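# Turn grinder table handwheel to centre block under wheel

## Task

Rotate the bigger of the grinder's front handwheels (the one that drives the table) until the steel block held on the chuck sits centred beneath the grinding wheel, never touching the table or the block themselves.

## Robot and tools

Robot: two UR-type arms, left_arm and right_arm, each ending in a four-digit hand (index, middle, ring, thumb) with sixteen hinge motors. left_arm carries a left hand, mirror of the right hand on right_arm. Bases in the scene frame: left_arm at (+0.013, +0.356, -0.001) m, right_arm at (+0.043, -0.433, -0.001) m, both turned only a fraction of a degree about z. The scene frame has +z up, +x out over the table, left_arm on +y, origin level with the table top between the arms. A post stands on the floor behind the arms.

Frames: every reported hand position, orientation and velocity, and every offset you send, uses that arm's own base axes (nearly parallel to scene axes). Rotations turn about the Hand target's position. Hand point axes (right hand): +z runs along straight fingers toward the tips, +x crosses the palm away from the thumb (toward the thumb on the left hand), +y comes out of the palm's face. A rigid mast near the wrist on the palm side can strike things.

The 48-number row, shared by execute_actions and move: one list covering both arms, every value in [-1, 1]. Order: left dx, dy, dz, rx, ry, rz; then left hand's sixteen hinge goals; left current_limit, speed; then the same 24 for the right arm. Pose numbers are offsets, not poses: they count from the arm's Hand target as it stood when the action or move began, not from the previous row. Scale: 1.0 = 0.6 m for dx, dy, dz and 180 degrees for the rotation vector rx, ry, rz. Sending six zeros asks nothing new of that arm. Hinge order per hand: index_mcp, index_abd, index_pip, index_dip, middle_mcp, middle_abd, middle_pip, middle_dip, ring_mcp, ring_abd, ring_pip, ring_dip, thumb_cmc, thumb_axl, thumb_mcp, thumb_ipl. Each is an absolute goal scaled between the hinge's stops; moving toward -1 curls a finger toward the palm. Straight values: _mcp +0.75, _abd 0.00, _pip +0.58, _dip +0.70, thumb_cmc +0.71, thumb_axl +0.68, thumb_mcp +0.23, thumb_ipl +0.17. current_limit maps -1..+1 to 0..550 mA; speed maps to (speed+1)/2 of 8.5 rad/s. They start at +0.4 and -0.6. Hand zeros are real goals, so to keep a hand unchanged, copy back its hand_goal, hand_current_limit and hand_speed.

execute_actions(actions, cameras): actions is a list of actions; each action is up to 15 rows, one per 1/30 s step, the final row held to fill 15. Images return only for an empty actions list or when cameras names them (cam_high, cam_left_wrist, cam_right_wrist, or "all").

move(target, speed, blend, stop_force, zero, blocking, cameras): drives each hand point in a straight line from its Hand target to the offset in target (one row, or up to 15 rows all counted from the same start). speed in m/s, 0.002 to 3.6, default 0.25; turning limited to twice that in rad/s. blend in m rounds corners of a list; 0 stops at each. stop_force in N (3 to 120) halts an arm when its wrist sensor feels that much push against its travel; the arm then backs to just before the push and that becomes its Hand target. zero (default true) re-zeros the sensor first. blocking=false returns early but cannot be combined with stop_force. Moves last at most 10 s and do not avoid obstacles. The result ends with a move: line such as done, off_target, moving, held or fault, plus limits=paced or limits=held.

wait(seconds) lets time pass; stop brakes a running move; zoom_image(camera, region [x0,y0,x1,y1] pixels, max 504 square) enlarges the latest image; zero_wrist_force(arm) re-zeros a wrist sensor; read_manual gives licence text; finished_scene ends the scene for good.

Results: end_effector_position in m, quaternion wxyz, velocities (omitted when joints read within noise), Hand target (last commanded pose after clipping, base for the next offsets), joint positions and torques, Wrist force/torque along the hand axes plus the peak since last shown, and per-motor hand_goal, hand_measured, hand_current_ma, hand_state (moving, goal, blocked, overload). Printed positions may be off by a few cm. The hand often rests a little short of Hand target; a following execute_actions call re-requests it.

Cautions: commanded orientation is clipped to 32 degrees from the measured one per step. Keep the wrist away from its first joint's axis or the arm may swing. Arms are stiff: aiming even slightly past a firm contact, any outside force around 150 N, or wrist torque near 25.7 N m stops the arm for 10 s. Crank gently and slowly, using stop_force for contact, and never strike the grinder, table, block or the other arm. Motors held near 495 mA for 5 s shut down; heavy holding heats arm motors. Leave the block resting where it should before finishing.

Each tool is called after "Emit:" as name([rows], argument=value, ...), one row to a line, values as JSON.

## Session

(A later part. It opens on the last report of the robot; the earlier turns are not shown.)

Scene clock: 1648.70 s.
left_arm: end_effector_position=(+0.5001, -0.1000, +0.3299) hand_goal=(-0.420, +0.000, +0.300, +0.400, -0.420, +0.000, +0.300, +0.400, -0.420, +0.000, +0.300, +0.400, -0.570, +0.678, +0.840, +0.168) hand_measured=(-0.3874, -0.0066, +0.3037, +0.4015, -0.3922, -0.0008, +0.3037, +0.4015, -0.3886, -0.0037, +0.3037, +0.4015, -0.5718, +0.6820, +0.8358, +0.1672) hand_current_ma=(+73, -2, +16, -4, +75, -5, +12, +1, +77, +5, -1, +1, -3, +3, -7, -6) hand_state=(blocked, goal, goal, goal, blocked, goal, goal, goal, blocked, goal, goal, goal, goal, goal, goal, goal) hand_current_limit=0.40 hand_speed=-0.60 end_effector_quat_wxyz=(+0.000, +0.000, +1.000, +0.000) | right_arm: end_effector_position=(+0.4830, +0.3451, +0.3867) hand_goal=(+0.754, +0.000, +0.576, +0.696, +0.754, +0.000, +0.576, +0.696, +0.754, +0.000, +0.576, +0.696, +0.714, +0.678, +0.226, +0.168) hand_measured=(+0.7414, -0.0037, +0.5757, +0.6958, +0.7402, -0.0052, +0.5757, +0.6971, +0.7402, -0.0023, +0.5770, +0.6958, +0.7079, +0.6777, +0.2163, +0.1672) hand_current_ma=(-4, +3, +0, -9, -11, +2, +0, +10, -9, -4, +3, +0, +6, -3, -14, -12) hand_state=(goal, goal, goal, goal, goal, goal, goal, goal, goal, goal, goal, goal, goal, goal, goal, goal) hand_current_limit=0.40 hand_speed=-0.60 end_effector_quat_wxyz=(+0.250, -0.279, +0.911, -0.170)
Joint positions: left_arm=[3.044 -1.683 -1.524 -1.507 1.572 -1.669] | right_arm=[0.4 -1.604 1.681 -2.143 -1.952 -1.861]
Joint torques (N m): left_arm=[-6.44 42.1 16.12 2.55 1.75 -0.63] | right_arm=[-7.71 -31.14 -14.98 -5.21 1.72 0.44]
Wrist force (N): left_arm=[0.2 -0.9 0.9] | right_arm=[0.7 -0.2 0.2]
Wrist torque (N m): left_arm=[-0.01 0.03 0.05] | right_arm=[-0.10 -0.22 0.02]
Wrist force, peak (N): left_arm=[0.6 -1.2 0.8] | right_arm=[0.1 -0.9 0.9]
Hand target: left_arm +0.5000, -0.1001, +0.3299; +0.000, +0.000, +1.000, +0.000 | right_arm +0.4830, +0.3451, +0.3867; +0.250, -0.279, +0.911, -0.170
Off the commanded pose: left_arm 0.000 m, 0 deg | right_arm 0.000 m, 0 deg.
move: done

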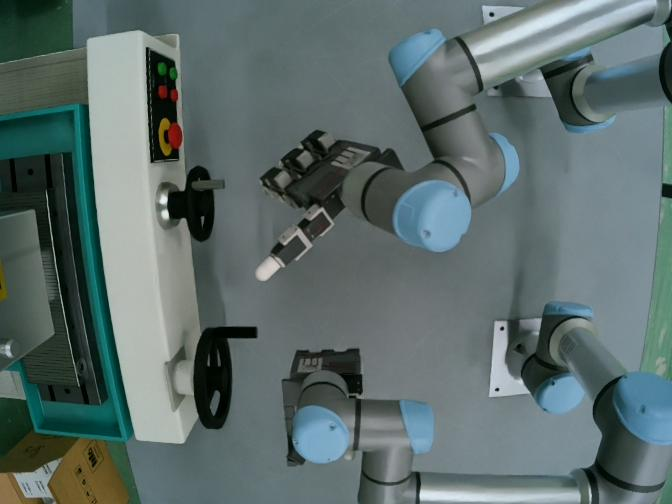

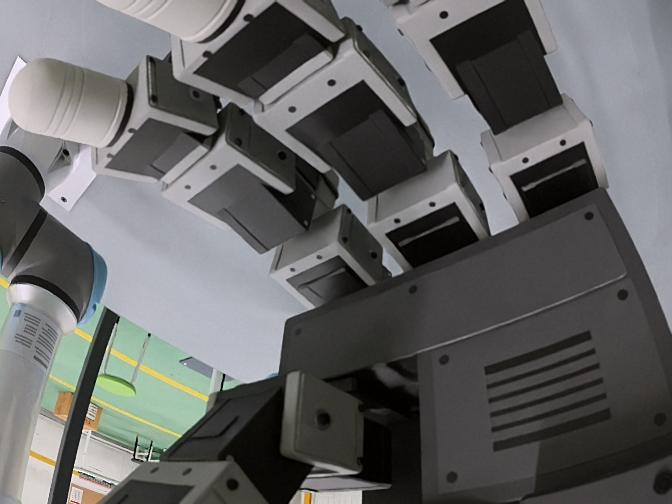

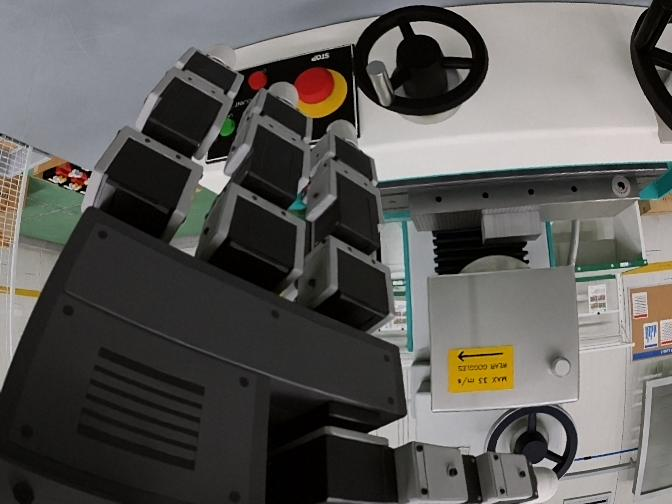

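Emit:
move([
  [0,-0.138,-0.3555,-0.1667,0,0, -0.42, 0, 0.3, 0.4, -0.42, 0, 0.3, 0.4, -0.42, 0, 0.3, 0.4, -0.571, 0.678, 0.84, 0.168, 0.4, -0.6, 0,0,0,0,0,0, 0.754, 0, 0.576, 0.696, 0.754, 0, 0.576, 0.696, 0.754, 0, 0.576, 0.696, 0.714, 0.678, 0.226, 0.168, 0.4, -0.6],
  [0.14,-0.138,-0.3555,-0.1667,0,0, -0.42, 0, 0.3, 0.4, -0.42, 0, 0.3, 0.4, -0.42, 0, 0.3, 0.4, -0.571, 0.678, 0.84, 0.168, 0.4, -0.6, 0,0,0,0,0,0, 0.754, 0, 0.576, 0.696, 0.754, 0, 0.576, 0.696, 0.754, 0, 0.576, 0.696, 0.714, 0.678, 0.226, 0.168, 0.4, -0.6],
], speed=[0.25, 0.12], cameras=["all"])

Emit:
zoom_image(camera="cam_high", region=[170, 280, 320, 430])

Scene clock: 1736.07 s.
left_arm: end_effector_position=(+0.5840, -0.1829, +0.1165) hand_goal=(-0.420, +0.000, +0.300, +0.400, -0.420, +0.000, +0.300, +0.400, -0.420, +0.000, +0.300, +0.400, -0.570, +0.678, +0.840, +0.168) hand_measured=(-0.3874, -0.0081, +0.3037, +0.4015, -0.3922, -0.0037, +0.3037, +0.4015, -0.3886, -0.0052, +0.3037, +0.4015, -0.5743, +0.6820, +0.8358, +0.1672) hand_current_ma=(+63, -25, +1, -6, +60, +2, -2, +1, +71, -9, +5, +2, -13, +3, -8, +0) hand_state=(blocked, goal, goal, goal, blocked, goal, goal, goal, blocked, goal, goal, goal, goal, goal, goal, goal) hand_current_limit=0.40 hand_speed=-0.60 end_effector_quat_wxyz=(+0.000, +0.000, +0.966, -0.258) | right_arm: end_effector_position=(+0.4830, +0.3451, +0.3867) hand_goal=(+0.754, +0.000, +0.576, +0.696, +0.754, +0.000, +0.576, +0.696, +0.754, +0.000, +0.576, +0.696, +0.714, +0.678, +0.226, +0.168) hand_measured=(+0.7414, -0.0052, +0.5770, +0.6958, +0.7414, -0.0037, +0.5770, +0.6971, +0.7414, -0.0023, +0.5770, +0.6971, +0.7079, +0.6777, +0.2173, +0.1681) hand_current_ma=(-6, +6, +9, -10, -7, -6, -2, +11, -9, +3, -2, +1, -1, +5, -9, -11) hand_state=(goal, goal, goal, goal, goal, goal, goal, goal, goal, goal, goal, goal, goal, goal, goal, goal) hand_current_limit=0.40 hand_speed=-0.60 end_effector_quat_wxyz=(+0.250, -0.279, +0.911, -0.170)
Joint positions: left_arm=[3.128 -1.98 -1.683 -1.042 1.048 -1.588] | right_arm=[0.4 -1.604 1.681 -2.143 -1.952 -1.861]
Joint torques (N m): left_arm=[-3.52 46.07 26.35 4.1 -0.23 2.12] | right_arm=[-8.88 -30.56 -15.71 -5.07 1.81 -1.4]
Wrist force (N): left_arm=[0.3 -0.1 0.8] | right_arm=[0.3 -0.4 0.2]
Wrist torque (N m): left_arm=[0.11 0.01 0.10] | right_arm=[-0.12 -0.18 -0.02]
Wrist force, peak (N): left_arm=[0.3 0.6 2.3] | right_arm=[0.8 -0.2 0.3]
Hand target: left_arm +0.5840, -0.1829, +0.1166; +0.000, +0.000, +0.966, -0.258 | right_arm +0.4830, +0.3451, +0.3867; +0.250, -0.279, +0.911, -0.170
Off the commanded pose: left_arm 0.000 m, 0 deg | right_arm 0.000 m, 0 deg.
move: done

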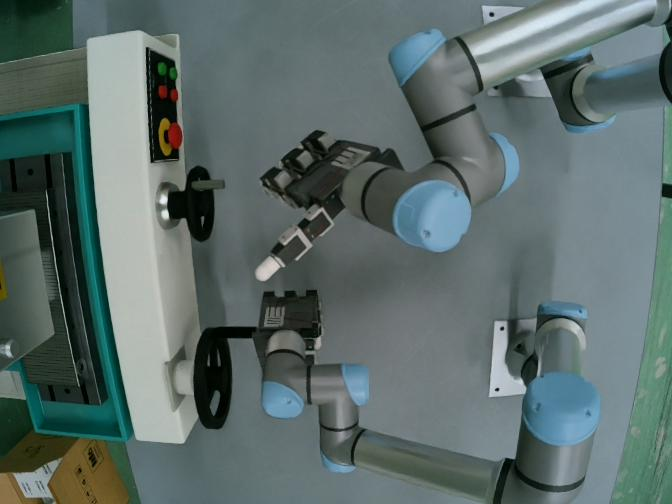

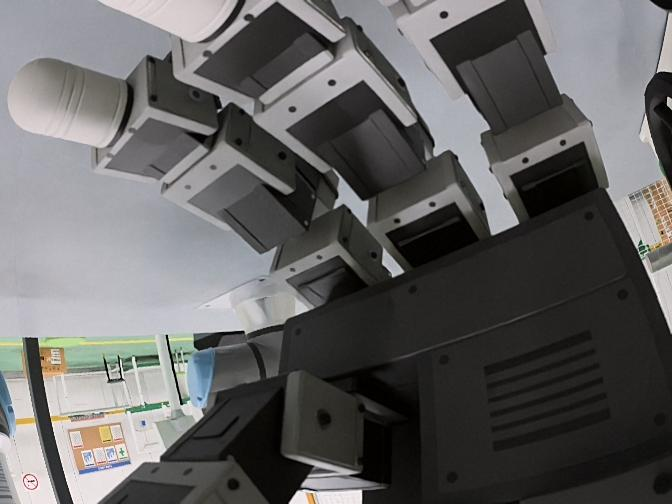

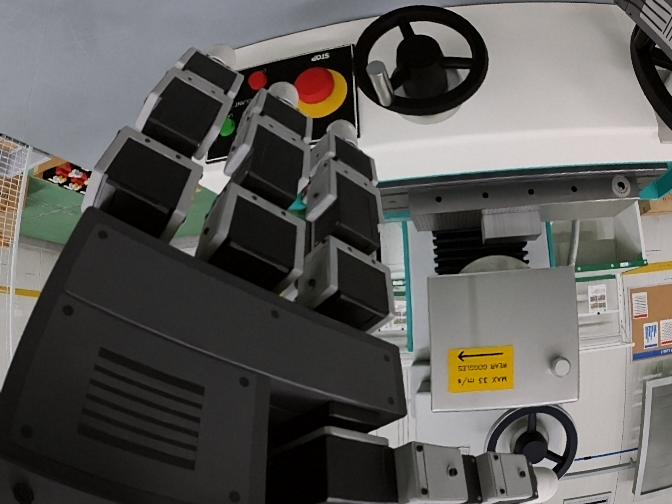

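Scaled by 3.360 from the camera's image (finer frame: 960x720).

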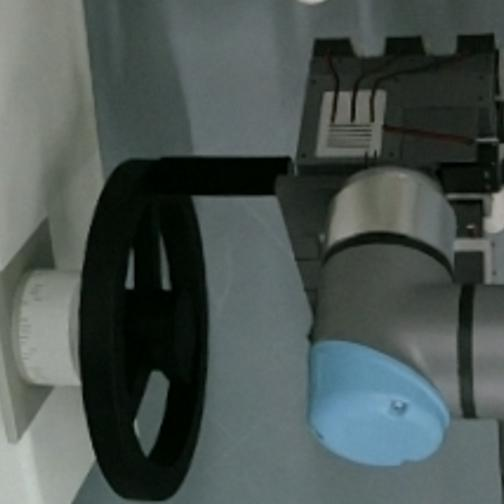

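Emit:
move(target=[0.0817,0,0,0,0,0, -0.42, 0, 0.3, 0.4, -0.42, 0, 0.3, 0.4, -0.42, 0, 0.3, 0.4, -0.571, 0.678, 0.84, 0.168, 0.4, -0.6, 0,0,0,0,0,0, 0.754, 0, 0.576, 0.696, 0.754, 0, 0.576, 0.696, 0.754, 0, 0.576, 0.696, 0.714, 0.678, 0.226, 0.168, 0.4, -0.6], speed=0.05, stop_force=8, cameras=["cam_high", "cam_left_wrist"])

Emit:
zoom_image(camera="cam_high", region=[170, 280, 320, 430])

Scene clock: 1749.77 s.
left_arm: end_effector_position=(+0.6331, -0.1829, +0.1166) hand_goal=(-0.420, +0.000, +0.300, +0.400, -0.420, +0.000, +0.300, +0.400, -0.420, +0.000, +0.300, +0.400, -0.570, +0.678, +0.840, +0.168) hand_measured=(-0.3874, -0.0081, +0.3037, +0.4015, -0.3922, -0.0037, +0.3037, +0.4015, -0.3886, -0.0052, +0.3037, +0.4015, -0.5743, +0.6820, +0.8358, +0.1662) hand_current_ma=(+75, -14, -7, -18, +68, -3, +4, -5, +76, -12, +4, +4, -5, +8, -15, +6) hand_state=(blocked, goal, goal, goal, blocked, goal, goal, goal, blocked, goal, goal, goal, goal, goal, goal, goal) hand_current_limit=0.40 hand_speed=-0.60 end_effector_quat_wxyz=(+0.000, +0.000, +0.966, -0.258) | right_arm: end_effector_position=(+0.4830, +0.3451, +0.3867) hand_goal=(+0.754, +0.000, +0.576, +0.696, +0.754, +0.000, +0.576, +0.696, +0.754, +0.000, +0.576, +0.696, +0.714, +0.678, +0.226, +0.168) hand_measured=(+0.7414, -0.0052, +0.5757, +0.6958, +0.7414, -0.0037, +0.5770, +0.6958, +0.7390, -0.0037, +0.5770, +0.6958, +0.7079, +0.6767, +0.2163, +0.1681) hand_current_ma=(-3, +4, +5, -7, -15, -6, +2, +13, -9, +0, +3, +1, +1, -7, -16, -8) hand_state=(goal, goal, goal, goal, goal, goal, goal, goal, goal, goal, goal, goal, goal, goal, goal, goal) hand_current_limit=0.40 hand_speed=-0.60 end_effector_quat_wxyz=(+0.250, -0.279, +0.911, -0.170)
Joint positions: left_arm=[3.129 -2.081 -1.526 -1.098 1.048 -1.587] | right_arm=[0.4 -1.604 1.681 -2.143 -1.952 -1.861]
Joint torques (N m): left_arm=[-0.73 56.59 14.76 4.21 -1.61 1.93] | right_arm=[-7.72 -30.97 -14.71 -5.03 1.68 -1.39]
Wrist force (N): left_arm=[0.4 -0.1 0.8] | right_arm=[0.6 -0.5 0.3]
Wrist torque (N m): left_arm=[0.12 0.01 0.12] | right_arm=[-0.15 -0.23 0.00]
Wrist force, peak (N): left_arm=[0.6 0.3 1.0] | right_arm=[0.9 -0.3 0.1]
Hand target: left_arm +0.6331, -0.1829, +0.1166; +0.000, +0.000, +0.966, -0.258 | right_arm +0.4830, +0.3451, +0.3867; +0.250, -0.279, +0.911, -0.170
Off the commanded pose: left_arm 0.000 m, 0 deg | right_arm 0.000 m, 0 deg.
move: done

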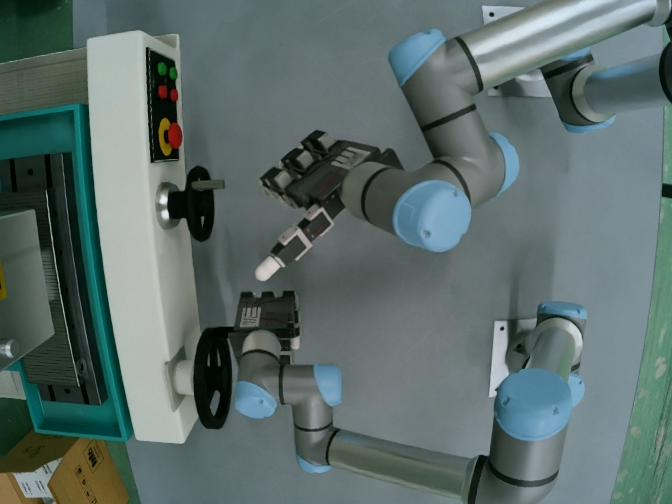

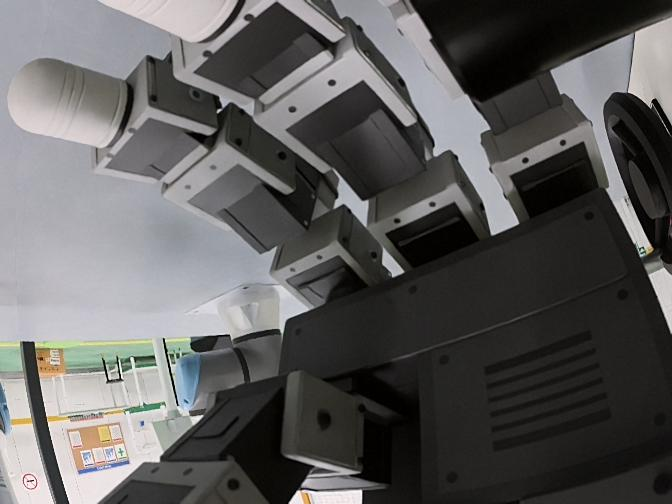

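Scaled by 3.360 from the camera's image (finer frame: 960x720).

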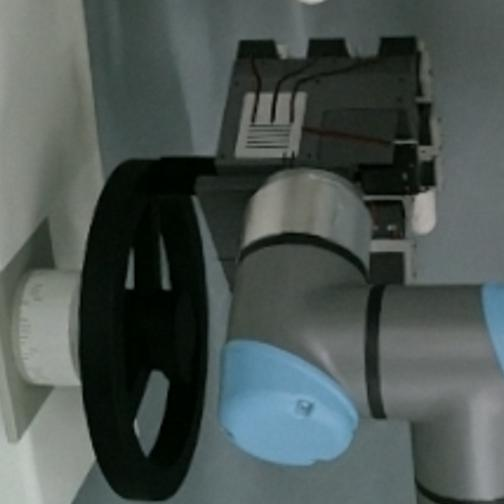

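Emit:
move(target=[0,-0.0167,-0.0289,0,0,0, -0.42, 0, 0.3, 0.4, -0.42, 0, 0.3, 0.4, -0.42, 0, 0.3, 0.4, -0.571, 0.678, 0.84, 0.168, 0.4, -0.6, 0,0,0,0,0,0, 0.754, 0, 0.576, 0.696, 0.754, 0, 0.576, 0.696, 0.754, 0, 0.576, 0.696, 0.714, 0.678, 0.226, 0.168, 0.4, -0.6], speed=0.05, stop_force=8, cameras=["cam_left_wrist"])

Scene clock: 1772.63 s.
left_arm: end_effector_position=(+0.6331, -0.1929, +0.0993) hand_goal=(-0.420, +0.000, +0.300, +0.400, -0.420, +0.000, +0.300, +0.400, -0.420, +0.000, +0.300, +0.400, -0.570, +0.678, +0.840, +0.168) hand_measured=(-0.3886, -0.0081, +0.3049, +0.4015, -0.3922, -0.0037, +0.3037, +0.4015, -0.3886, -0.0052, +0.3037, +0.4015, -0.5743, +0.6820, +0.8358, +0.1662) hand_current_ma=(+77, -11, -1, -6, +66, -1, +8, -14, +72, -12, -6, +10, -15, +5, -21, +5) hand_state=(blocked, goal, goal, goal, blocked, goal, goal, goal, blocked, goal, goal, goal, goal, goal, goal, goal) hand_current_limit=0.40 hand_speed=-0.60 end_effector_quat_wxyz=(+0.000, +0.000, +0.966, -0.258) | right_arm: end_effector_position=(+0.4830, +0.3451, +0.3867) hand_goal=(+0.754, +0.000, +0.576, +0.696, +0.754, +0.000, +0.576, +0.696, +0.754, +0.000, +0.576, +0.696, +0.714, +0.678, +0.226, +0.168) hand_measured=(+0.7402, -0.0052, +0.5770, +0.6971, +0.7414, -0.0037, +0.5770, +0.6971, +0.7390, -0.0023, +0.5757, +0.6958, +0.7092, +0.6767, +0.2163, +0.1681) hand_current_ma=(+1, +3, +8, -13, -12, +1, -1, +16, -9, +1, +4, +8, +1, -3, -14, -9) hand_state=(goal, goal, goal, goal, goal, goal, goal, goal, goal, goal, goal, goal, goal, goal, goal, goal) hand_current_limit=0.40 hand_speed=-0.60 end_effector_quat_wxyz=(+0.250, -0.279, +0.911, -0.170)
Joint positions: left_arm=[3.113 -2.106 -1.539 -1.052 1.048 -1.604] | right_arm=[0.4 -1.604 1.681 -2.143 -1.952 -1.861]
Joint torques (N m): left_arm=[7.66 57.48 29.6 0.92 1.07 2.63] | right_arm=[-8.65 -30.35 -15.18 -5.13 1.77 -1.27]
Wrist force (N): left_arm=[0.2 0.0 0.7] | right_arm=[0.3 -0.2 0.1]
Wrist torque (N m): left_arm=[0.13 0.03 0.22] | right_arm=[-0.08 -0.18 -0.02]
Wrist force, peak (N): left_arm=[0.4 -0.1 1.2] | right_arm=[0.8 0.0 0.2]
Hand target: left_arm +0.6331, -0.1929, +0.0993; +0.000, +0.000, +0.966, -0.258 | right_arm +0.4830, +0.3451, +0.3867; +0.250, -0.279, +0.911, -0.170
Off the commanded pose: left_arm 0.000 m, 0 deg | right_arm 0.000 m, 0 deg.
move: done

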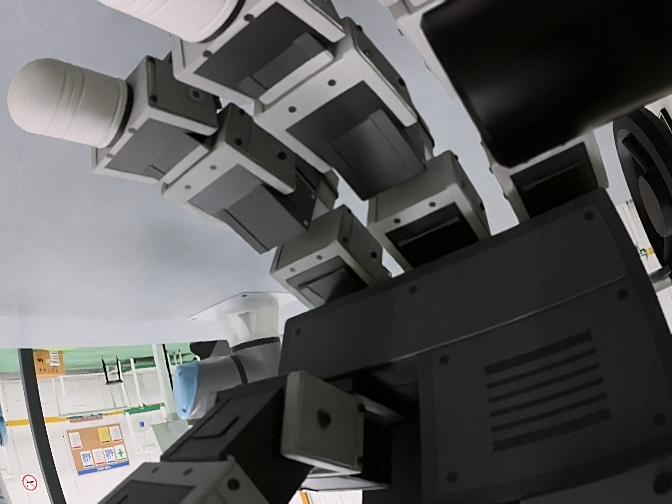

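Emit:
move([
  [0,0.0427,-0.0328,0,0,0, -0.42, 0, 0.3, 0.4, -0.42, 0, 0.3, 0.4, -0.42, 0, 0.3, 0.4, -0.571, 0.678, 0.84, 0.168, 0.4, -0.6, 0,0,0,0,0,0, 0.754, 0, 0.576, 0.696, 0.754, 0, 0.576, 0.696, 0.754, 0, 0.576, 0.696, 0.714, 0.678, 0.226, 0.168, 0.4, -0.6],
  [0,0.0597,-0.058,0,0,0, -0.42, 0, 0.3, 0.4, -0.42, 0, 0.3, 0.4, -0.42, 0, 0.3, 0.4, -0.571, 0.678, 0.84, 0.168, 0.4, -0.6, 0,0,0,0,0,0, 0.754, 0, 0.576, 0.696, 0.754, 0, 0.576, 0.696, 0.754, 0, 0.576, 0.696, 0.714, 0.678, 0.226, 0.168, 0.4, -0.6],
], speed=0.03, blend=[0.005, 0], stop_force=35, cameras=["all"])

Emit:
zoom_image(camera="cam_right_wrist", region=[400, 150, 600, 300])

Scene clock: 1822.57 s.
left_arm: end_effector_position=(+0.6331, -0.1571, +0.0645) hand_goal=(-0.420, +0.000, +0.300, +0.400, -0.420, +0.000, +0.300, +0.400, -0.420, +0.000, +0.300, +0.400, -0.570, +0.678, +0.840, +0.168) hand_measured=(-0.3886, -0.0066, +0.3037, +0.4015, -0.3922, -0.0037, +0.3037, +0.4015, -0.3886, -0.0037, +0.3037, +0.4015, -0.5743, +0.6820, +0.8358, +0.1662) hand_current_ma=(+65, -9, +3, -24, +72, -4, +9, -16, +72, -6, +6, -4, -4, -5, -17, -3) hand_state=(blocked, goal, goal, goal, blocked, goal, goal, goal, blocked, goal, goal, goal, goal, goal, goal, goal) hand_current_limit=0.40 hand_speed=-0.60 end_effector_quat_wxyz=(+0.000, +0.000, +0.966, -0.258) | right_arm: end_effector_position=(+0.4830, +0.3451, +0.3867) hand_goal=(+0.754, +0.000, +0.576, +0.696, +0.754, +0.000, +0.576, +0.696, +0.754, +0.000, +0.576, +0.696, +0.714, +0.678, +0.226, +0.168) hand_measured=(+0.7402, -0.0037, +0.5757, +0.6958, +0.7414, -0.0037, +0.5757, +0.6958, +0.7402, -0.0037, +0.5770, +0.6958, +0.7092, +0.6777, +0.2163, +0.1681) hand_current_ma=(-5, -1, +12, -8, -5, -10, +1, +5, -10, -1, -1, +8, -1, -4, -17, -9) hand_state=(goal, goal, goal, goal, goal, goal, goal, goal, goal, goal, goal, goal, goal, goal, goal, goal) hand_current_limit=0.40 hand_speed=-0.60 end_effector_quat_wxyz=(+0.250, -0.279, +0.911, -0.170)
Joint positions: left_arm=[3.168 -2.129 -1.594 -1.005 1.048 -1.541] | right_arm=[0.4 -1.604 1.681 -2.143 -1.952 -1.861]
Joint torques (N m): left_arm=[-0.47 54.51 26.81 0.55 2.04 -3.51] | right_arm=[-7.91 -31.24 -15.15 -4.92 1.64 -1.07]
Wrist force (N): left_arm=[0.2 -9.7 1.8] | right_arm=[0.3 -0.2 0.2]
Wrist torque (N m): left_arm=[-0.66 0.13 0.79] | right_arm=[-0.09 -0.18 -0.02]
Wrist force, peak (N): left_arm=[4.5 -26.0 2.0] | right_arm=[0.8 -0.2 0.3]
Hand target: left_arm +0.6331, -0.1571, +0.0645; +0.000, +0.000, +0.966, -0.258 | right_arm +0.4830, +0.3451, +0.3867; +0.250, -0.279, +0.911, -0.170
Off the commanded pose: left_arm 0.000 m, 0 deg | right_arm 0.000 m, 0 deg.
move: done

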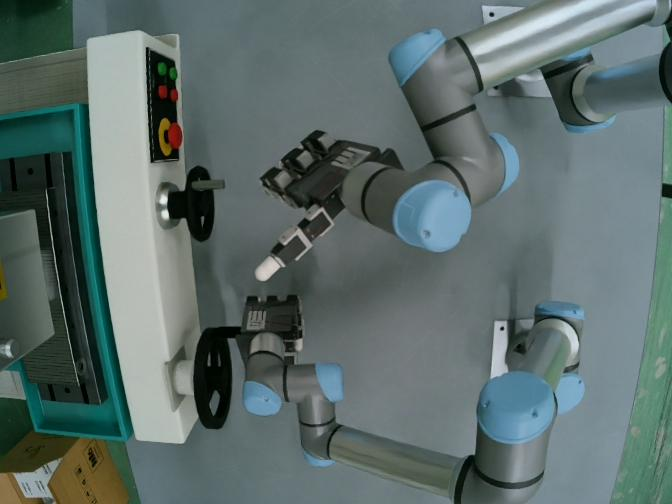

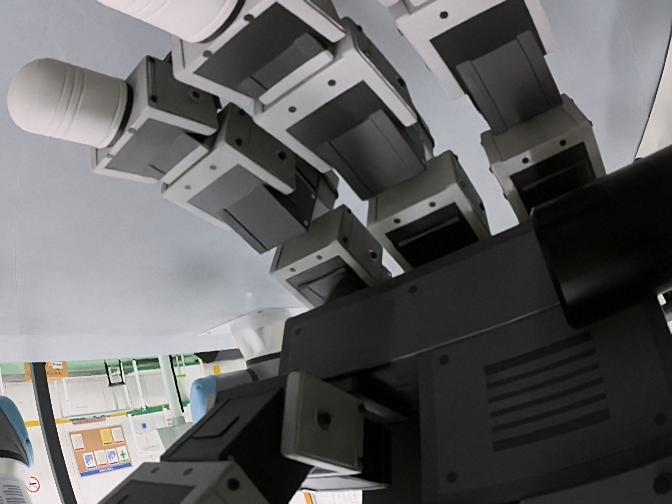

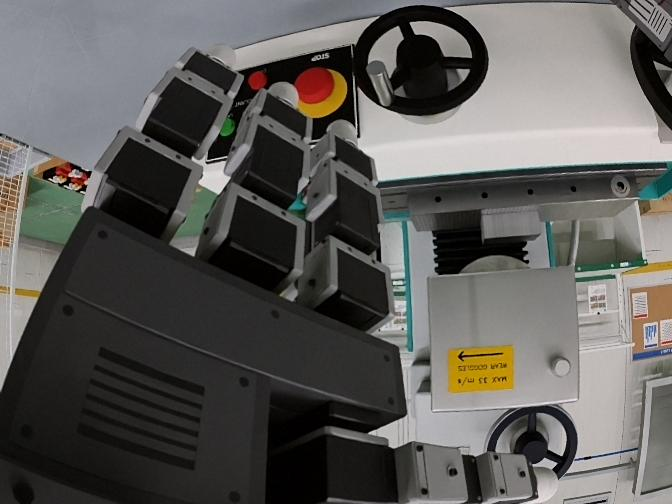

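Scaled by 2.520 from the camera's image (finer frame: 960x720).

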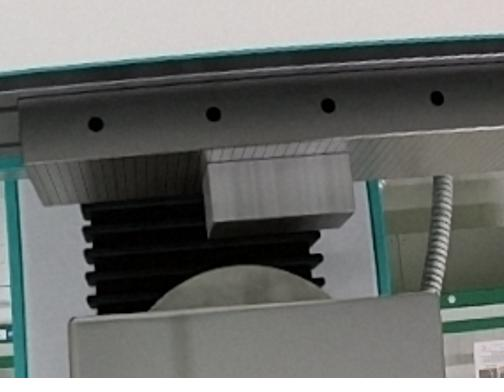

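Emit:
move(target=[0,0,0,0,0,0, -0.42, 0, -0.3, 0.696, -0.42, 0, -0.3, 0.696, -0.42, 0, -0.3, 0.696, -0.571, 0.678, 0.84, 0.168, 0.4, -0.6, 0,0,0,0,0,0, 0.754, 0, 0.576, 0.696, 0.754, 0, 0.576, 0.696, 0.754, 0, 0.576, 0.696, 0.714, 0.678, 0.226, 0.168, 0.4, -0.6], cameras=["cam_left_wrist"])

Emit:
move([
  [0,0.044,-0.0232,0.0556,0,0, -0.42, 0, -0.3, 0.696, -0.42, 0, -0.3, 0.696, -0.42, 0, -0.3, 0.696, -0.571, 0.678, 0.84, 0.168, 0.4, -0.6, 0,0,0,0,0,0, 0.754, 0, 0.576, 0.696, 0.754, 0, 0.576, 0.696, 0.754, 0, 0.576, 0.696, 0.714, 0.678, 0.226, 0.168, 0.4, -0.6],
  [0,0.0932,-0.0332,0.1111,0,0, -0.42, 0, -0.3, 0.696, -0.42, 0, -0.3, 0.696, -0.42, 0, -0.3, 0.696, -0.571, 0.678, 0.84, 0.168, 0.4, -0.6, 0,0,0,0,0,0, 0.754, 0, 0.576, 0.696, 0.754, 0, 0.576, 0.696, 0.754, 0, 0.576, 0.696, 0.714, 0.678, 0.226, 0.168, 0.4, -0.6],
], speed=0.04, blend=[0.01, 0], stop_force=45, cameras=["all"])

Emit:
zoom_image(camera="cam_right_wrist", region=[400, 150, 600, 300])

Scene clock: 1890.63 s.
left_arm: end_effector_position=(+0.6331, -0.1571, +0.0645) hand_goal=(-0.420, +0.000, -0.300, +0.696, -0.420, +0.000, -0.300, +0.696, -0.420, +0.000, -0.300, +0.696, -0.570, +0.678, +0.840, +0.168) hand_measured=(-0.3886, -0.0066, -0.2904, +0.6958, -0.3922, -0.0037, -0.2917, +0.6958, -0.3898, -0.0037, -0.2917, +0.6958, -0.5743, +0.6820, +0.8358, +0.1662) hand_current_ma=(+70, -13, +8, -15, +67, -3, +27, -20, +69, +5, +6, -11, -13, +7, -19, +4) hand_state=(blocked, goal, goal, goal, blocked, goal, goal, goal, blocked, goal, goal, goal, goal, goal, goal, goal) hand_current_limit=0.40 hand_speed=-0.60 end_effector_quat_wxyz=(+0.000, +0.000, +0.966, -0.258) | right_arm: end_effector_position=(+0.4830, +0.3451, +0.3867) hand_goal=(+0.754, +0.000, +0.576, +0.696, +0.754, +0.000, +0.576, +0.696, +0.754, +0.000, +0.576, +0.696, +0.714, +0.678, +0.226, +0.168) hand_measured=(+0.7414, -0.0037, +0.5757, +0.6958, +0.7414, -0.0037, +0.5770, +0.6958, +0.7390, -0.0023, +0.5770, +0.6958, +0.7079, +0.6767, +0.2163, +0.1672) hand_current_ma=(-1, +9, -2, +1, -13, +0, +4, +8, -4, -4, +0, +13, -2, -9, -14, -2) hand_state=(goal, goal, goal, goal, goal, goal, goal, goal, goal, goal, goal, goal, goal, goal, goal, goal) hand_current_limit=0.40 hand_speed=-0.60 end_effector_quat_wxyz=(+0.250, -0.279, +0.911, -0.170)
Joint positions: left_arm=[3.168 -2.129 -1.594 -1.005 1.048 -1.541] | right_arm=[0.4 -1.604 1.681 -2.143 -1.952 -1.861]
Joint torques (N m): left_arm=[-0.66 55.44 26.27 3.18 0.39 -2.26] | right_arm=[-8.3 -31.1 -15.32 -4.91 1.61 -1.13]
Wrist force (N): left_arm=[0.5 -9.4 2.1] | right_arm=[0.4 -0.3 0.5]
Wrist torque (N m): left_arm=[-0.67 0.09 0.80] | right_arm=[-0.13 -0.20 -0.01]
Wrist force, peak (N): left_arm=[0.4 -10.1 2.2] | right_arm=[0.7 -0.3 0.6]
Hand target: left_arm +0.6331, -0.1571, +0.0645; +0.000, +0.000, +0.966, -0.258 | right_arm +0.4830, +0.3451, +0.3867; +0.250, -0.279, +0.911, -0.170
Off the commanded pose: left_arm 0.000 m, 0 deg | right_arm 0.000 m, 0 deg.
move: done

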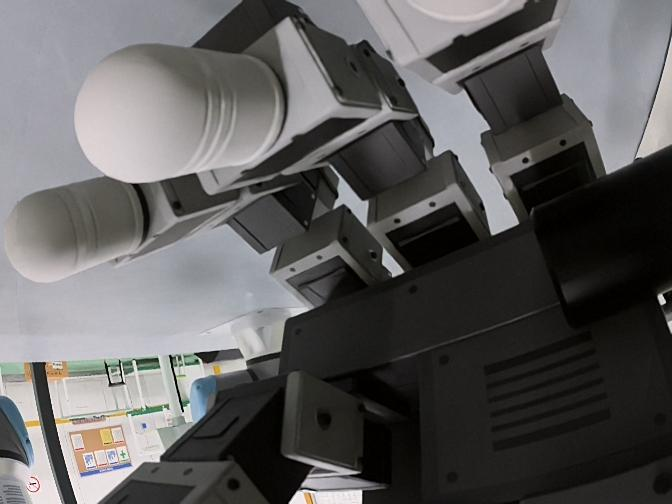

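Scene clock: 1895.87 s.
left_arm: end_effector_position=(+0.6330, -0.1012, +0.0445) hand_goal=(-0.420, +0.000, -0.300, +0.696, -0.420, +0.000, -0.300, +0.696, -0.420, +0.000, -0.300, +0.696, -0.570, +0.678, +0.840, +0.168) hand_measured=(-0.3886, -0.0066, -0.2917, +0.6958, -0.3922, -0.0023, -0.2917, +0.6958, -0.3898, -0.0037, -0.2917, +0.6958, -0.5743, +0.6820, +0.8358, +0.1662) hand_current_ma=(+67, -5, +12, -18, +70, -14, +5, -9, +77, +8, +6, -15, -10, +7, -28, +2) hand_state=(blocked, goal, goal, goal, blocked, goal, goal, goal, blocked, goal, goal, goal, goal, goal, goal, goal) hand_current_limit=0.40 hand_speed=-0.60 end_effector_quat_wxyz=(+0.000, +0.000, +0.996, -0.087) | right_arm: end_effector_position=(+0.4830, +0.3451, +0.3867) hand_goal=(+0.754, +0.000, +0.576, +0.696, +0.754, +0.000, +0.576, +0.696, +0.754, +0.000, +0.576, +0.696, +0.714, +0.678, +0.226, +0.168) hand_measured=(+0.7414, -0.0052, +0.5770, +0.6958, +0.7402, -0.0037, +0.5757, +0.6958, +0.7390, -0.0037, +0.5770, +0.6971, +0.7079, +0.6777, +0.2163, +0.1672) hand_current_ma=(-9, +8, +4, -12, -11, +1, -5, +6, -12, +2, +7, +5, -2, -2, -16, -7) hand_state=(goal, goal, goal, goal, goal, goal, goal, goal, goal, goal, goal, goal, goal, goal, goal, goal) hand_current_limit=0.40 hand_speed=-0.60 end_effector_quat_wxyz=(+0.250, -0.279, +0.911, -0.170)
Joint positions: left_arm=[3.124 -2.17 -1.592 -0.947 1.397 -1.59] | right_arm=[0.4 -1.604 1.681 -2.143 -1.952 -1.861]
Joint torques (N m): left_arm=[14.01 56.49 10.43 -0.28 -0.13 0.76] | right_arm=[-7.9 -30.37 -15.3 -4.95 1.59 -1.21]
Wrist force (N): left_arm=[-3.4 -10.9 -0.2] | right_arm=[0.4 -0.1 0.1]
Wrist torque (N m): left_arm=[-0.59 0.22 0.72] | right_arm=[-0.08 -0.20 0.00]
Wrist force, peak (N): left_arm=[1.5 -19.2 2.1] | right_arm=[0.6 -0.3 0.4]
Hand target: left_arm +0.6331, -0.1012, +0.0446; +0.000, +0.000, +0.996, -0.087 | right_arm +0.4830, +0.3451, +0.3867; +0.250, -0.279, +0.911, -0.170
Off the commanded pose: left_arm 0.000 m, 0 deg | right_arm 0.000 m, 0 deg.
move: done

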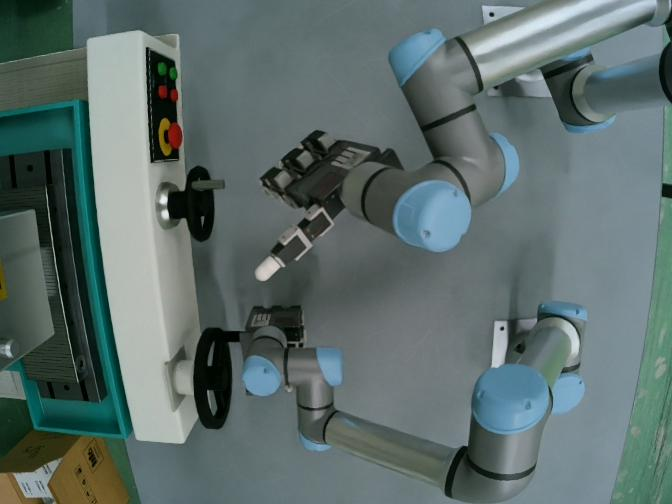

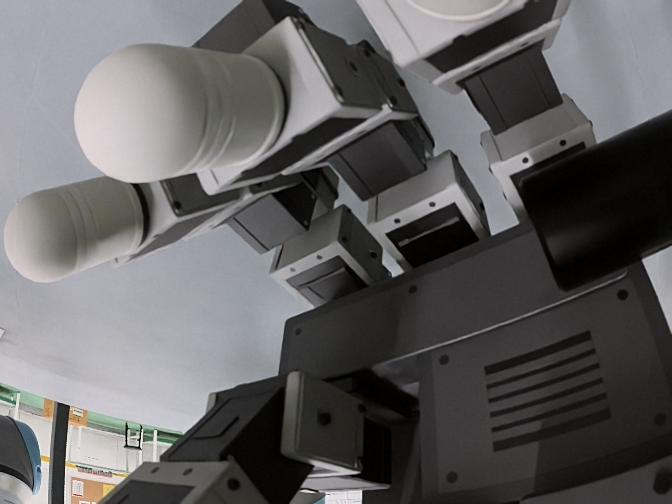

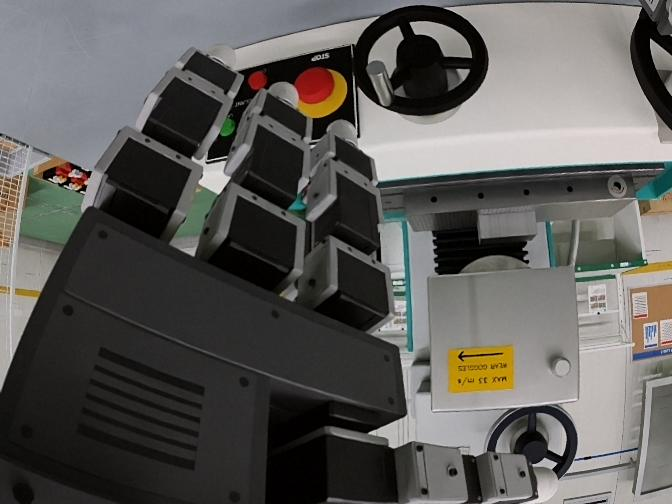

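Scaled by 2.520 from the camera's image (finer frame: 960x720).

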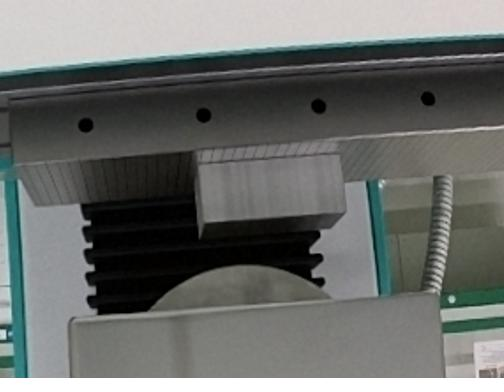

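Emit:
move([
  [0,0.0542,0,0.0556,0,0, -0.42, 0, -0.3, 0.696, -0.42, 0, -0.3, 0.696, -0.42, 0, -0.3, 0.696, -0.571, 0.678, 0.84, 0.168, 0.4, -0.6, 0,0,0,0,0,0, 0.754, 0, 0.576, 0.696, 0.754, 0, 0.576, 0.696, 0.754, 0, 0.576, 0.696, 0.714, 0.678, 0.226, 0.168, 0.4, -0.6],
  [0,0.092,0.001,0.0556,0,0, -0.42, 0, -0.3, 0.696, -0.42, 0, -0.3, 0.696, -0.42, 0, -0.3, 0.696, -0.571, 0.678, 0.84, 0.168, 0.4, -0.6, 0,0,0,0,0,0, 0.754, 0, 0.576, 0.696, 0.754, 0, 0.576, 0.696, 0.754, 0, 0.576, 0.696, 0.714, 0.678, 0.226, 0.168, 0.4, -0.6],
], speed=0.04, blend=[0.01, 0], stop_force=45, cameras=["all"])

Emit:
zoom_image(camera="cam_right_wrist", region=[400, 150, 600, 300])

Scene clock: 1924.47 s.
left_arm: end_effector_position=(+0.6331, -0.0460, +0.0452) hand_goal=(-0.420, +0.000, -0.300, +0.696, -0.420, +0.000, -0.300, +0.696, -0.420, +0.000, -0.300, +0.696, -0.570, +0.678, +0.840, +0.168) hand_measured=(-0.3874, -0.0066, -0.2917, +0.6958, -0.3922, -0.0037, -0.2917, +0.6958, -0.3886, -0.0037, -0.2917, +0.6958, -0.5743, +0.6820, +0.8358, +0.1662) hand_current_ma=(+65, +1, +16, -6, +68, +2, +28, -9, +61, -9, +2, -19, +14, +0, -23, +10) hand_state=(blocked, goal, goal, goal, blocked, goal, goal, goal, blocked, goal, goal, goal, goal, goal, goal, goal) hand_current_limit=0.40 hand_speed=-0.60 end_effector_quat_wxyz=(+0.000, +0.000, +1.000, +0.000) | right_arm: end_effector_position=(+0.4830, +0.3451, +0.3867) hand_goal=(+0.754, +0.000, +0.576, +0.696, +0.754, +0.000, +0.576, +0.696, +0.754, +0.000, +0.576, +0.696, +0.714, +0.678, +0.226, +0.168) hand_measured=(+0.7414, -0.0037, +0.5770, +0.6958, +0.7414, -0.0052, +0.5757, +0.6958, +0.7402, -0.0023, +0.5770, +0.6958, +0.7079, +0.6767, +0.2163, +0.1681) hand_current_ma=(+1, +4, +4, -8, -12, -3, +3, +8, -14, -5, +5, +11, -1, +3, -18, -7) hand_state=(goal, goal, goal, goal, goal, goal, goal, goal, goal, goal, goal, goal, goal, goal, goal, goal) hand_current_limit=0.40 hand_speed=-0.60 end_effector_quat_wxyz=(+0.250, -0.279, +0.911, -0.170)
Joint positions: left_arm=[3.145 -2.179 -1.61 -0.924 1.572 -1.568] | right_arm=[0.4 -1.604 1.681 -2.143 -1.952 -1.861]
Joint torques (N m): left_arm=[-5.01 34.15 26.74 0.63 0.23 -2.94] | right_arm=[-6.24 -31.28 -15.84 -4.84 1.44 -0.76]
Wrist force (N): left_arm=[0.4 -3.3 -0.4] | right_arm=[0.4 -0.3 0.2]
Wrist torque (N m): left_arm=[0.01 -0.06 0.34] | right_arm=[-0.12 -0.20 -0.01]
Wrist force, peak (N): left_arm=[-3.5 -18.6 2.5] | right_arm=[0.7 -0.5 0.3]
Hand target: left_arm +0.6331, -0.0460, +0.0452; +0.000, +0.000, +1.000, +0.000 | right_arm +0.4830, +0.3451, +0.3867; +0.250, -0.279, +0.911, -0.170
Off the commanded pose: left_arm 0.000 m, 0 deg | right_arm 0.000 m, 0 deg.
move: done

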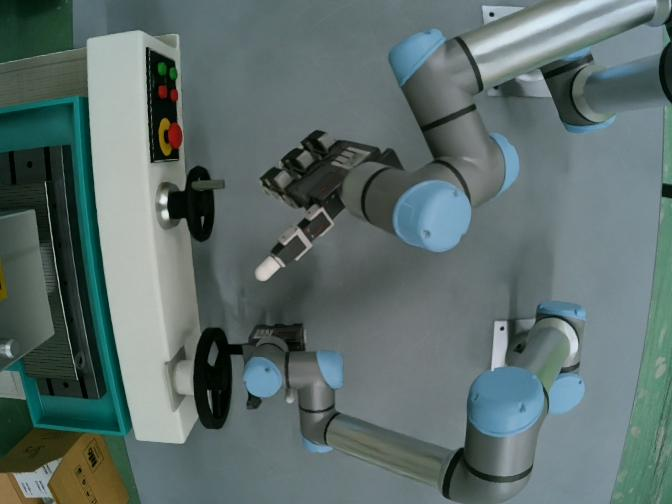

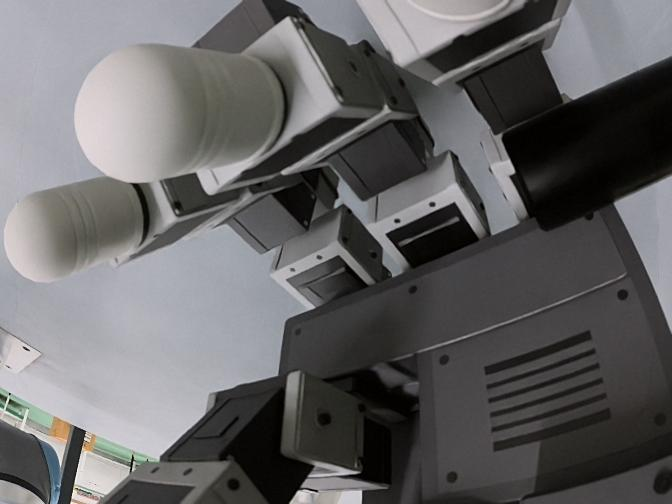

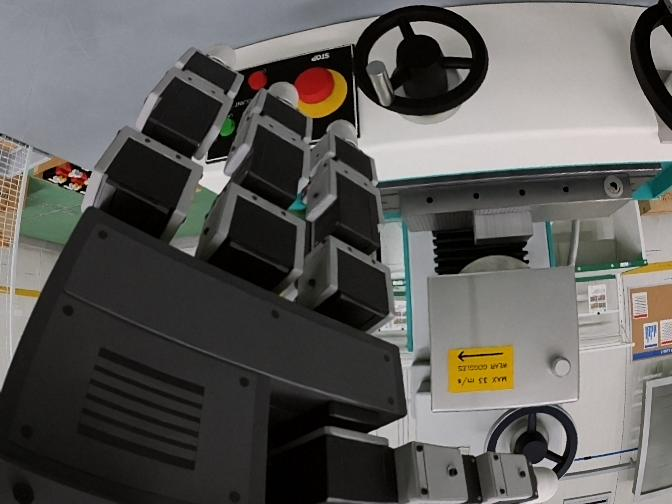

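Scaled by 2.520 from the camera's image (finer frame: 960x720).

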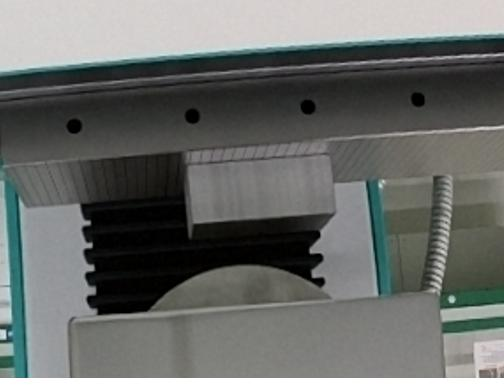

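Emit:
move([
  [0,0.0378,-0.0022,0,0,0, -0.42, 0, -0.3, 0.696, -0.42, 0, -0.3, 0.696, -0.42, 0, -0.3, 0.696, -0.571, 0.678, 0.84, 0.168, 0.4, -0.6, 0,0,0,0,0,0, 0.754, 0, 0.576, 0.696, 0.754, 0, 0.576, 0.696, 0.754, 0, 0.576, 0.696, 0.714, 0.678, 0.226, 0.168, 0.4, -0.6],
  [0,0.0735,0.0038,0,0,0, -0.42, 0, -0.3, 0.696, -0.42, 0, -0.3, 0.696, -0.42, 0, -0.3, 0.696, -0.571, 0.678, 0.84, 0.168, 0.4, -0.6, 0,0,0,0,0,0, 0.754, 0, 0.576, 0.696, 0.754, 0, 0.576, 0.696, 0.754, 0, 0.576, 0.696, 0.714, 0.678, 0.226, 0.168, 0.4, -0.6],
], speed=0.04, blend=[0.01, 0], stop_force=45, cameras=["all"])

Emit:
zoom_image(camera="cam_right_wrist", region=[400, 150, 600, 300])

Scene clock: 2014.07 s.
left_arm: end_effector_position=(+0.6331, -0.0019, +0.0474) hand_goal=(-0.420, +0.000, -0.300, +0.696, -0.420, +0.000, -0.300, +0.696, -0.420, +0.000, -0.300, +0.696, -0.570, +0.678, +0.840, +0.168) hand_measured=(-0.3886, -0.0066, -0.2917, +0.6958, -0.3922, -0.0023, -0.2917, +0.6958, -0.3886, -0.0037, -0.2917, +0.6958, -0.5743, +0.6820, +0.8358, +0.1662) hand_current_ma=(+63, -13, +16, -4, +61, -6, +24, -8, +75, -6, +11, +6, -9, +10, -22, +1) hand_state=(blocked, goal, goal, goal, blocked, goal, goal, goal, blocked, goal, goal, goal, goal, goal, goal, goal) hand_current_limit=0.40 hand_speed=-0.60 end_effector_quat_wxyz=(+0.000, +0.000, +1.000, +0.000) | right_arm: end_effector_position=(+0.4830, +0.3451, +0.3867) hand_goal=(+0.754, +0.000, +0.576, +0.696, +0.754, +0.000, +0.576, +0.696, +0.754, +0.000, +0.576, +0.696, +0.714, +0.678, +0.226, +0.168) hand_measured=(+0.7414, -0.0052, +0.5770, +0.6958, +0.7402, -0.0052, +0.5757, +0.6958, +0.7402, -0.0037, +0.5757, +0.6958, +0.7092, +0.6777, +0.2163, +0.1681) hand_current_ma=(-2, +5, +9, -5, -8, -8, -5, +11, -5, +3, +0, +2, +1, -6, -1, -9) hand_state=(goal, goal, goal, goal, goal, goal, goal, goal, goal, goal, goal, goal, goal, goal, goal, goal) hand_current_limit=0.40 hand_speed=-0.60 end_effector_quat_wxyz=(+0.250, -0.279, +0.911, -0.170)
Joint positions: left_arm=[3.213 -2.162 -1.633 -0.918 1.572 -1.501] | right_arm=[0.4 -1.604 1.681 -2.143 -1.952 -1.861]
Joint torques (N m): left_arm=[-3.45 31.2 25.68 3.68 0.38 -3.09] | right_arm=[-6.74 -30.98 -16.1 -4.89 1.35 -0.71]
Wrist force (N): left_arm=[0.2 -4.5 -2.7] | right_arm=[0.3 -0.2 0.3]
Wrist torque (N m): left_arm=[0.11 -0.24 0.39] | right_arm=[-0.10 -0.18 -0.01]
Wrist force, peak (N): left_arm=[-2.6 -18.1 0.3] | right_arm=[0.9 -0.2 0.1]
Hand target: left_arm +0.6331, -0.0019, +0.0474; +0.000, +0.000, +1.000, +0.000 | right_arm +0.4830, +0.3451, +0.3867; +0.250, -0.279, +0.911, -0.170
Off the commanded pose: left_arm 0.000 m, 0 deg | right_arm 0.000 m, 0 deg.
move: done

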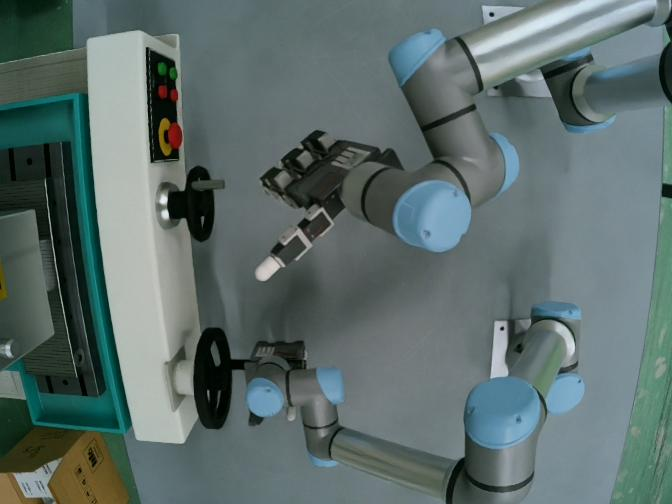

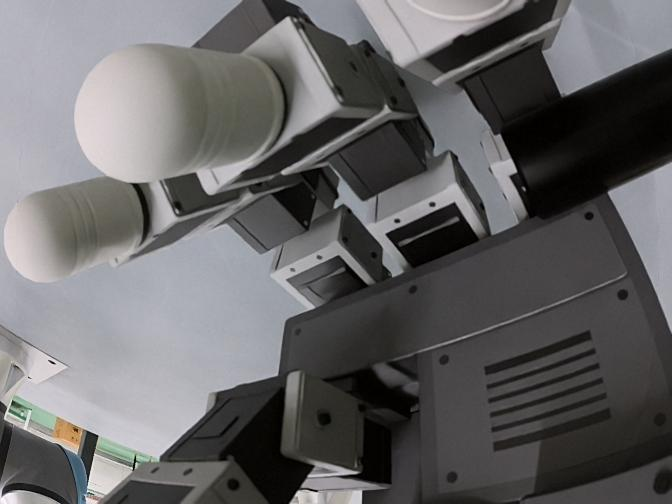

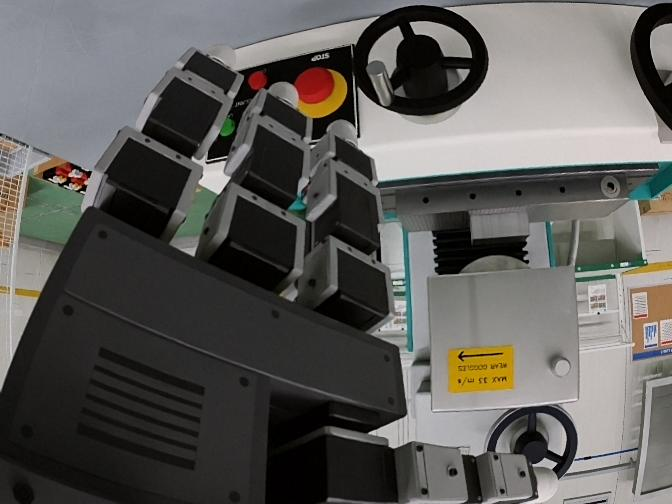

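Scaled by 2.520 from the camera's image (finer frame: 960x720).

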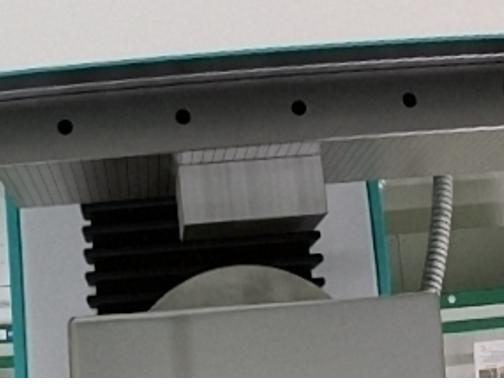

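Emit:
move(target=[0,0.0468,0.0222,-0.0,0,0, -0.42, 0, -0.3, 0.696, -0.42, 0, -0.3, 0.696, -0.42, 0, -0.3, 0.696, -0.571, 0.678, 0.84, 0.168, 0.4, -0.6, 0,0.0833,0,0,0,0, 0.754, 0, 0.576, 0.696, 0.754, 0, 0.576, 0.696, 0.754, 0, 0.576, 0.696, 0.714, 0.678, 0.226, 0.168, 0.4, -0.6], speed=0.04, stop_force=45, cameras=["all"])

Emit:
zoom_image(camera="cam_right_wrist", region=[360, 150, 560, 300])

Scene clock: 2042.97 s.
left_arm: end_effector_position=(+0.6331, +0.0262, +0.0608) hand_goal=(-0.420, +0.000, -0.300, +0.696, -0.420, +0.000, -0.300, +0.696, -0.420, +0.000, -0.300, +0.696, -0.570, +0.678, +0.840, +0.168) hand_measured=(-0.3886, -0.0066, -0.2917, +0.6958, -0.3922, -0.0023, -0.2917, +0.6958, -0.2270, -0.0037, -0.2917, +0.6958, -0.5743, +0.6820, +0.8358, +0.1662) hand_current_ma=(+73, -8, +13, -21, +68, +8, +8, -5, +392, -3, +9, -1, +3, -1, -15, -2) hand_state=(blocked, goal, goal, goal, blocked, goal, goal, goal, blocked, goal, goal, goal, goal, goal, goal, goal) hand_current_limit=0.40 hand_speed=-0.60 end_effector_quat_wxyz=(+0.000, +0.000, +1.000, +0.000) | right_arm: end_effector_position=(+0.4830, +0.3951, +0.3867) hand_goal=(+0.754, +0.000, +0.576, +0.696, +0.754, +0.000, +0.576, +0.696, +0.754, +0.000, +0.576, +0.696, +0.714, +0.678, +0.226, +0.168) hand_measured=(+0.7414, -0.0052, +0.5770, +0.6958, +0.7402, -0.0052, +0.5770, +0.6971, +0.7390, -0.0037, +0.5770, +0.6958, +0.7079, +0.6777, +0.2163, +0.1681) hand_current_ma=(+0, +4, +2, +2, -10, +1, -5, +6, -6, -8, +5, +3, -1, -1, -12, -10) hand_state=(goal, goal, goal, goal, goal, goal, goal, goal, goal, goal, goal, goal, goal, goal, goal, goal) hand_current_limit=0.40 hand_speed=-0.60 end_effector_quat_wxyz=(+0.250, -0.279, +0.911, -0.170)
Joint positions: left_arm=[3.256 -2.137 -1.633 -0.942 1.572 -1.458] | right_arm=[0.494 -1.528 1.597 -2.1 -1.995 -1.771]
Joint torques (N m): left_arm=[-4.16 42.66 33.67 5.75 0.6 -3.13] | right_arm=[-9.05 -34.16 -14.43 -5.13 1.44 -1.78]
Wrist force (N): left_arm=[-0.2 -4.9 14.2] | right_arm=[0.6 0.1 0.1]
Wrist torque (N m): left_arm=[-0.92 0.78 0.37] | right_arm=[-0.03 -0.08 -0.01]
Wrist force, peak (N): left_arm=[-6.3 -9.0 24.0] | right_arm=[0.7 -0.8 0.3]
Hand target: left_arm +0.6331, +0.0262, +0.0608; +0.000, +0.000, +1.000, +0.000 | right_arm +0.4830, +0.3951, +0.3867; +0.250, -0.279, +0.911, -0.170
Off the commanded pose: left_arm 0.000 m, 0 deg | right_arm 0.000 m, 0 deg.
move: done

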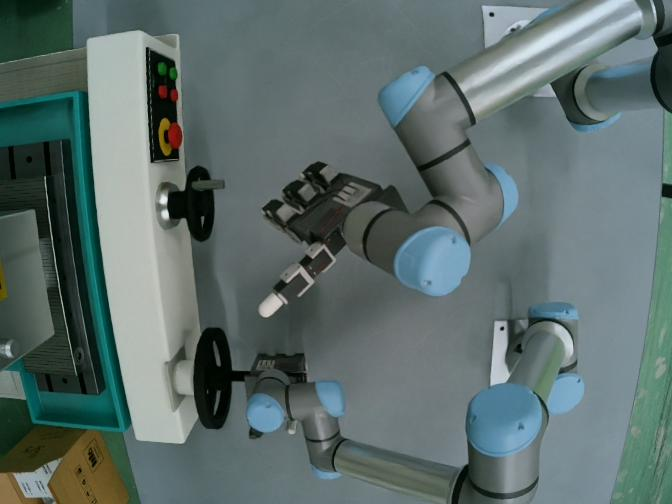

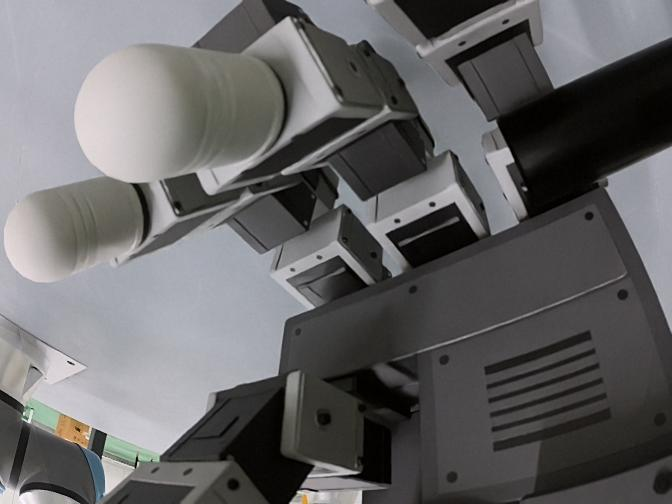

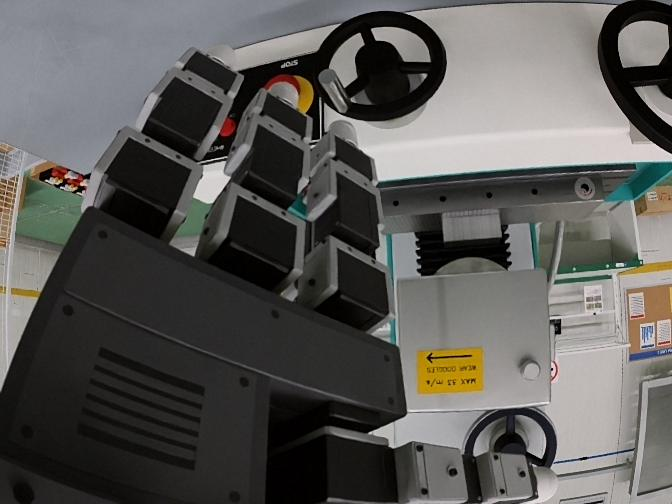

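Scaled by 2.520 from the camera's image (finer frame: 960x720).

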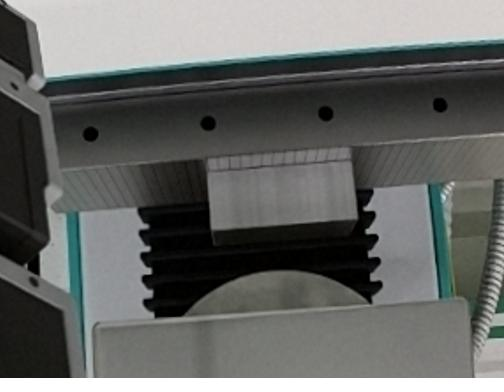

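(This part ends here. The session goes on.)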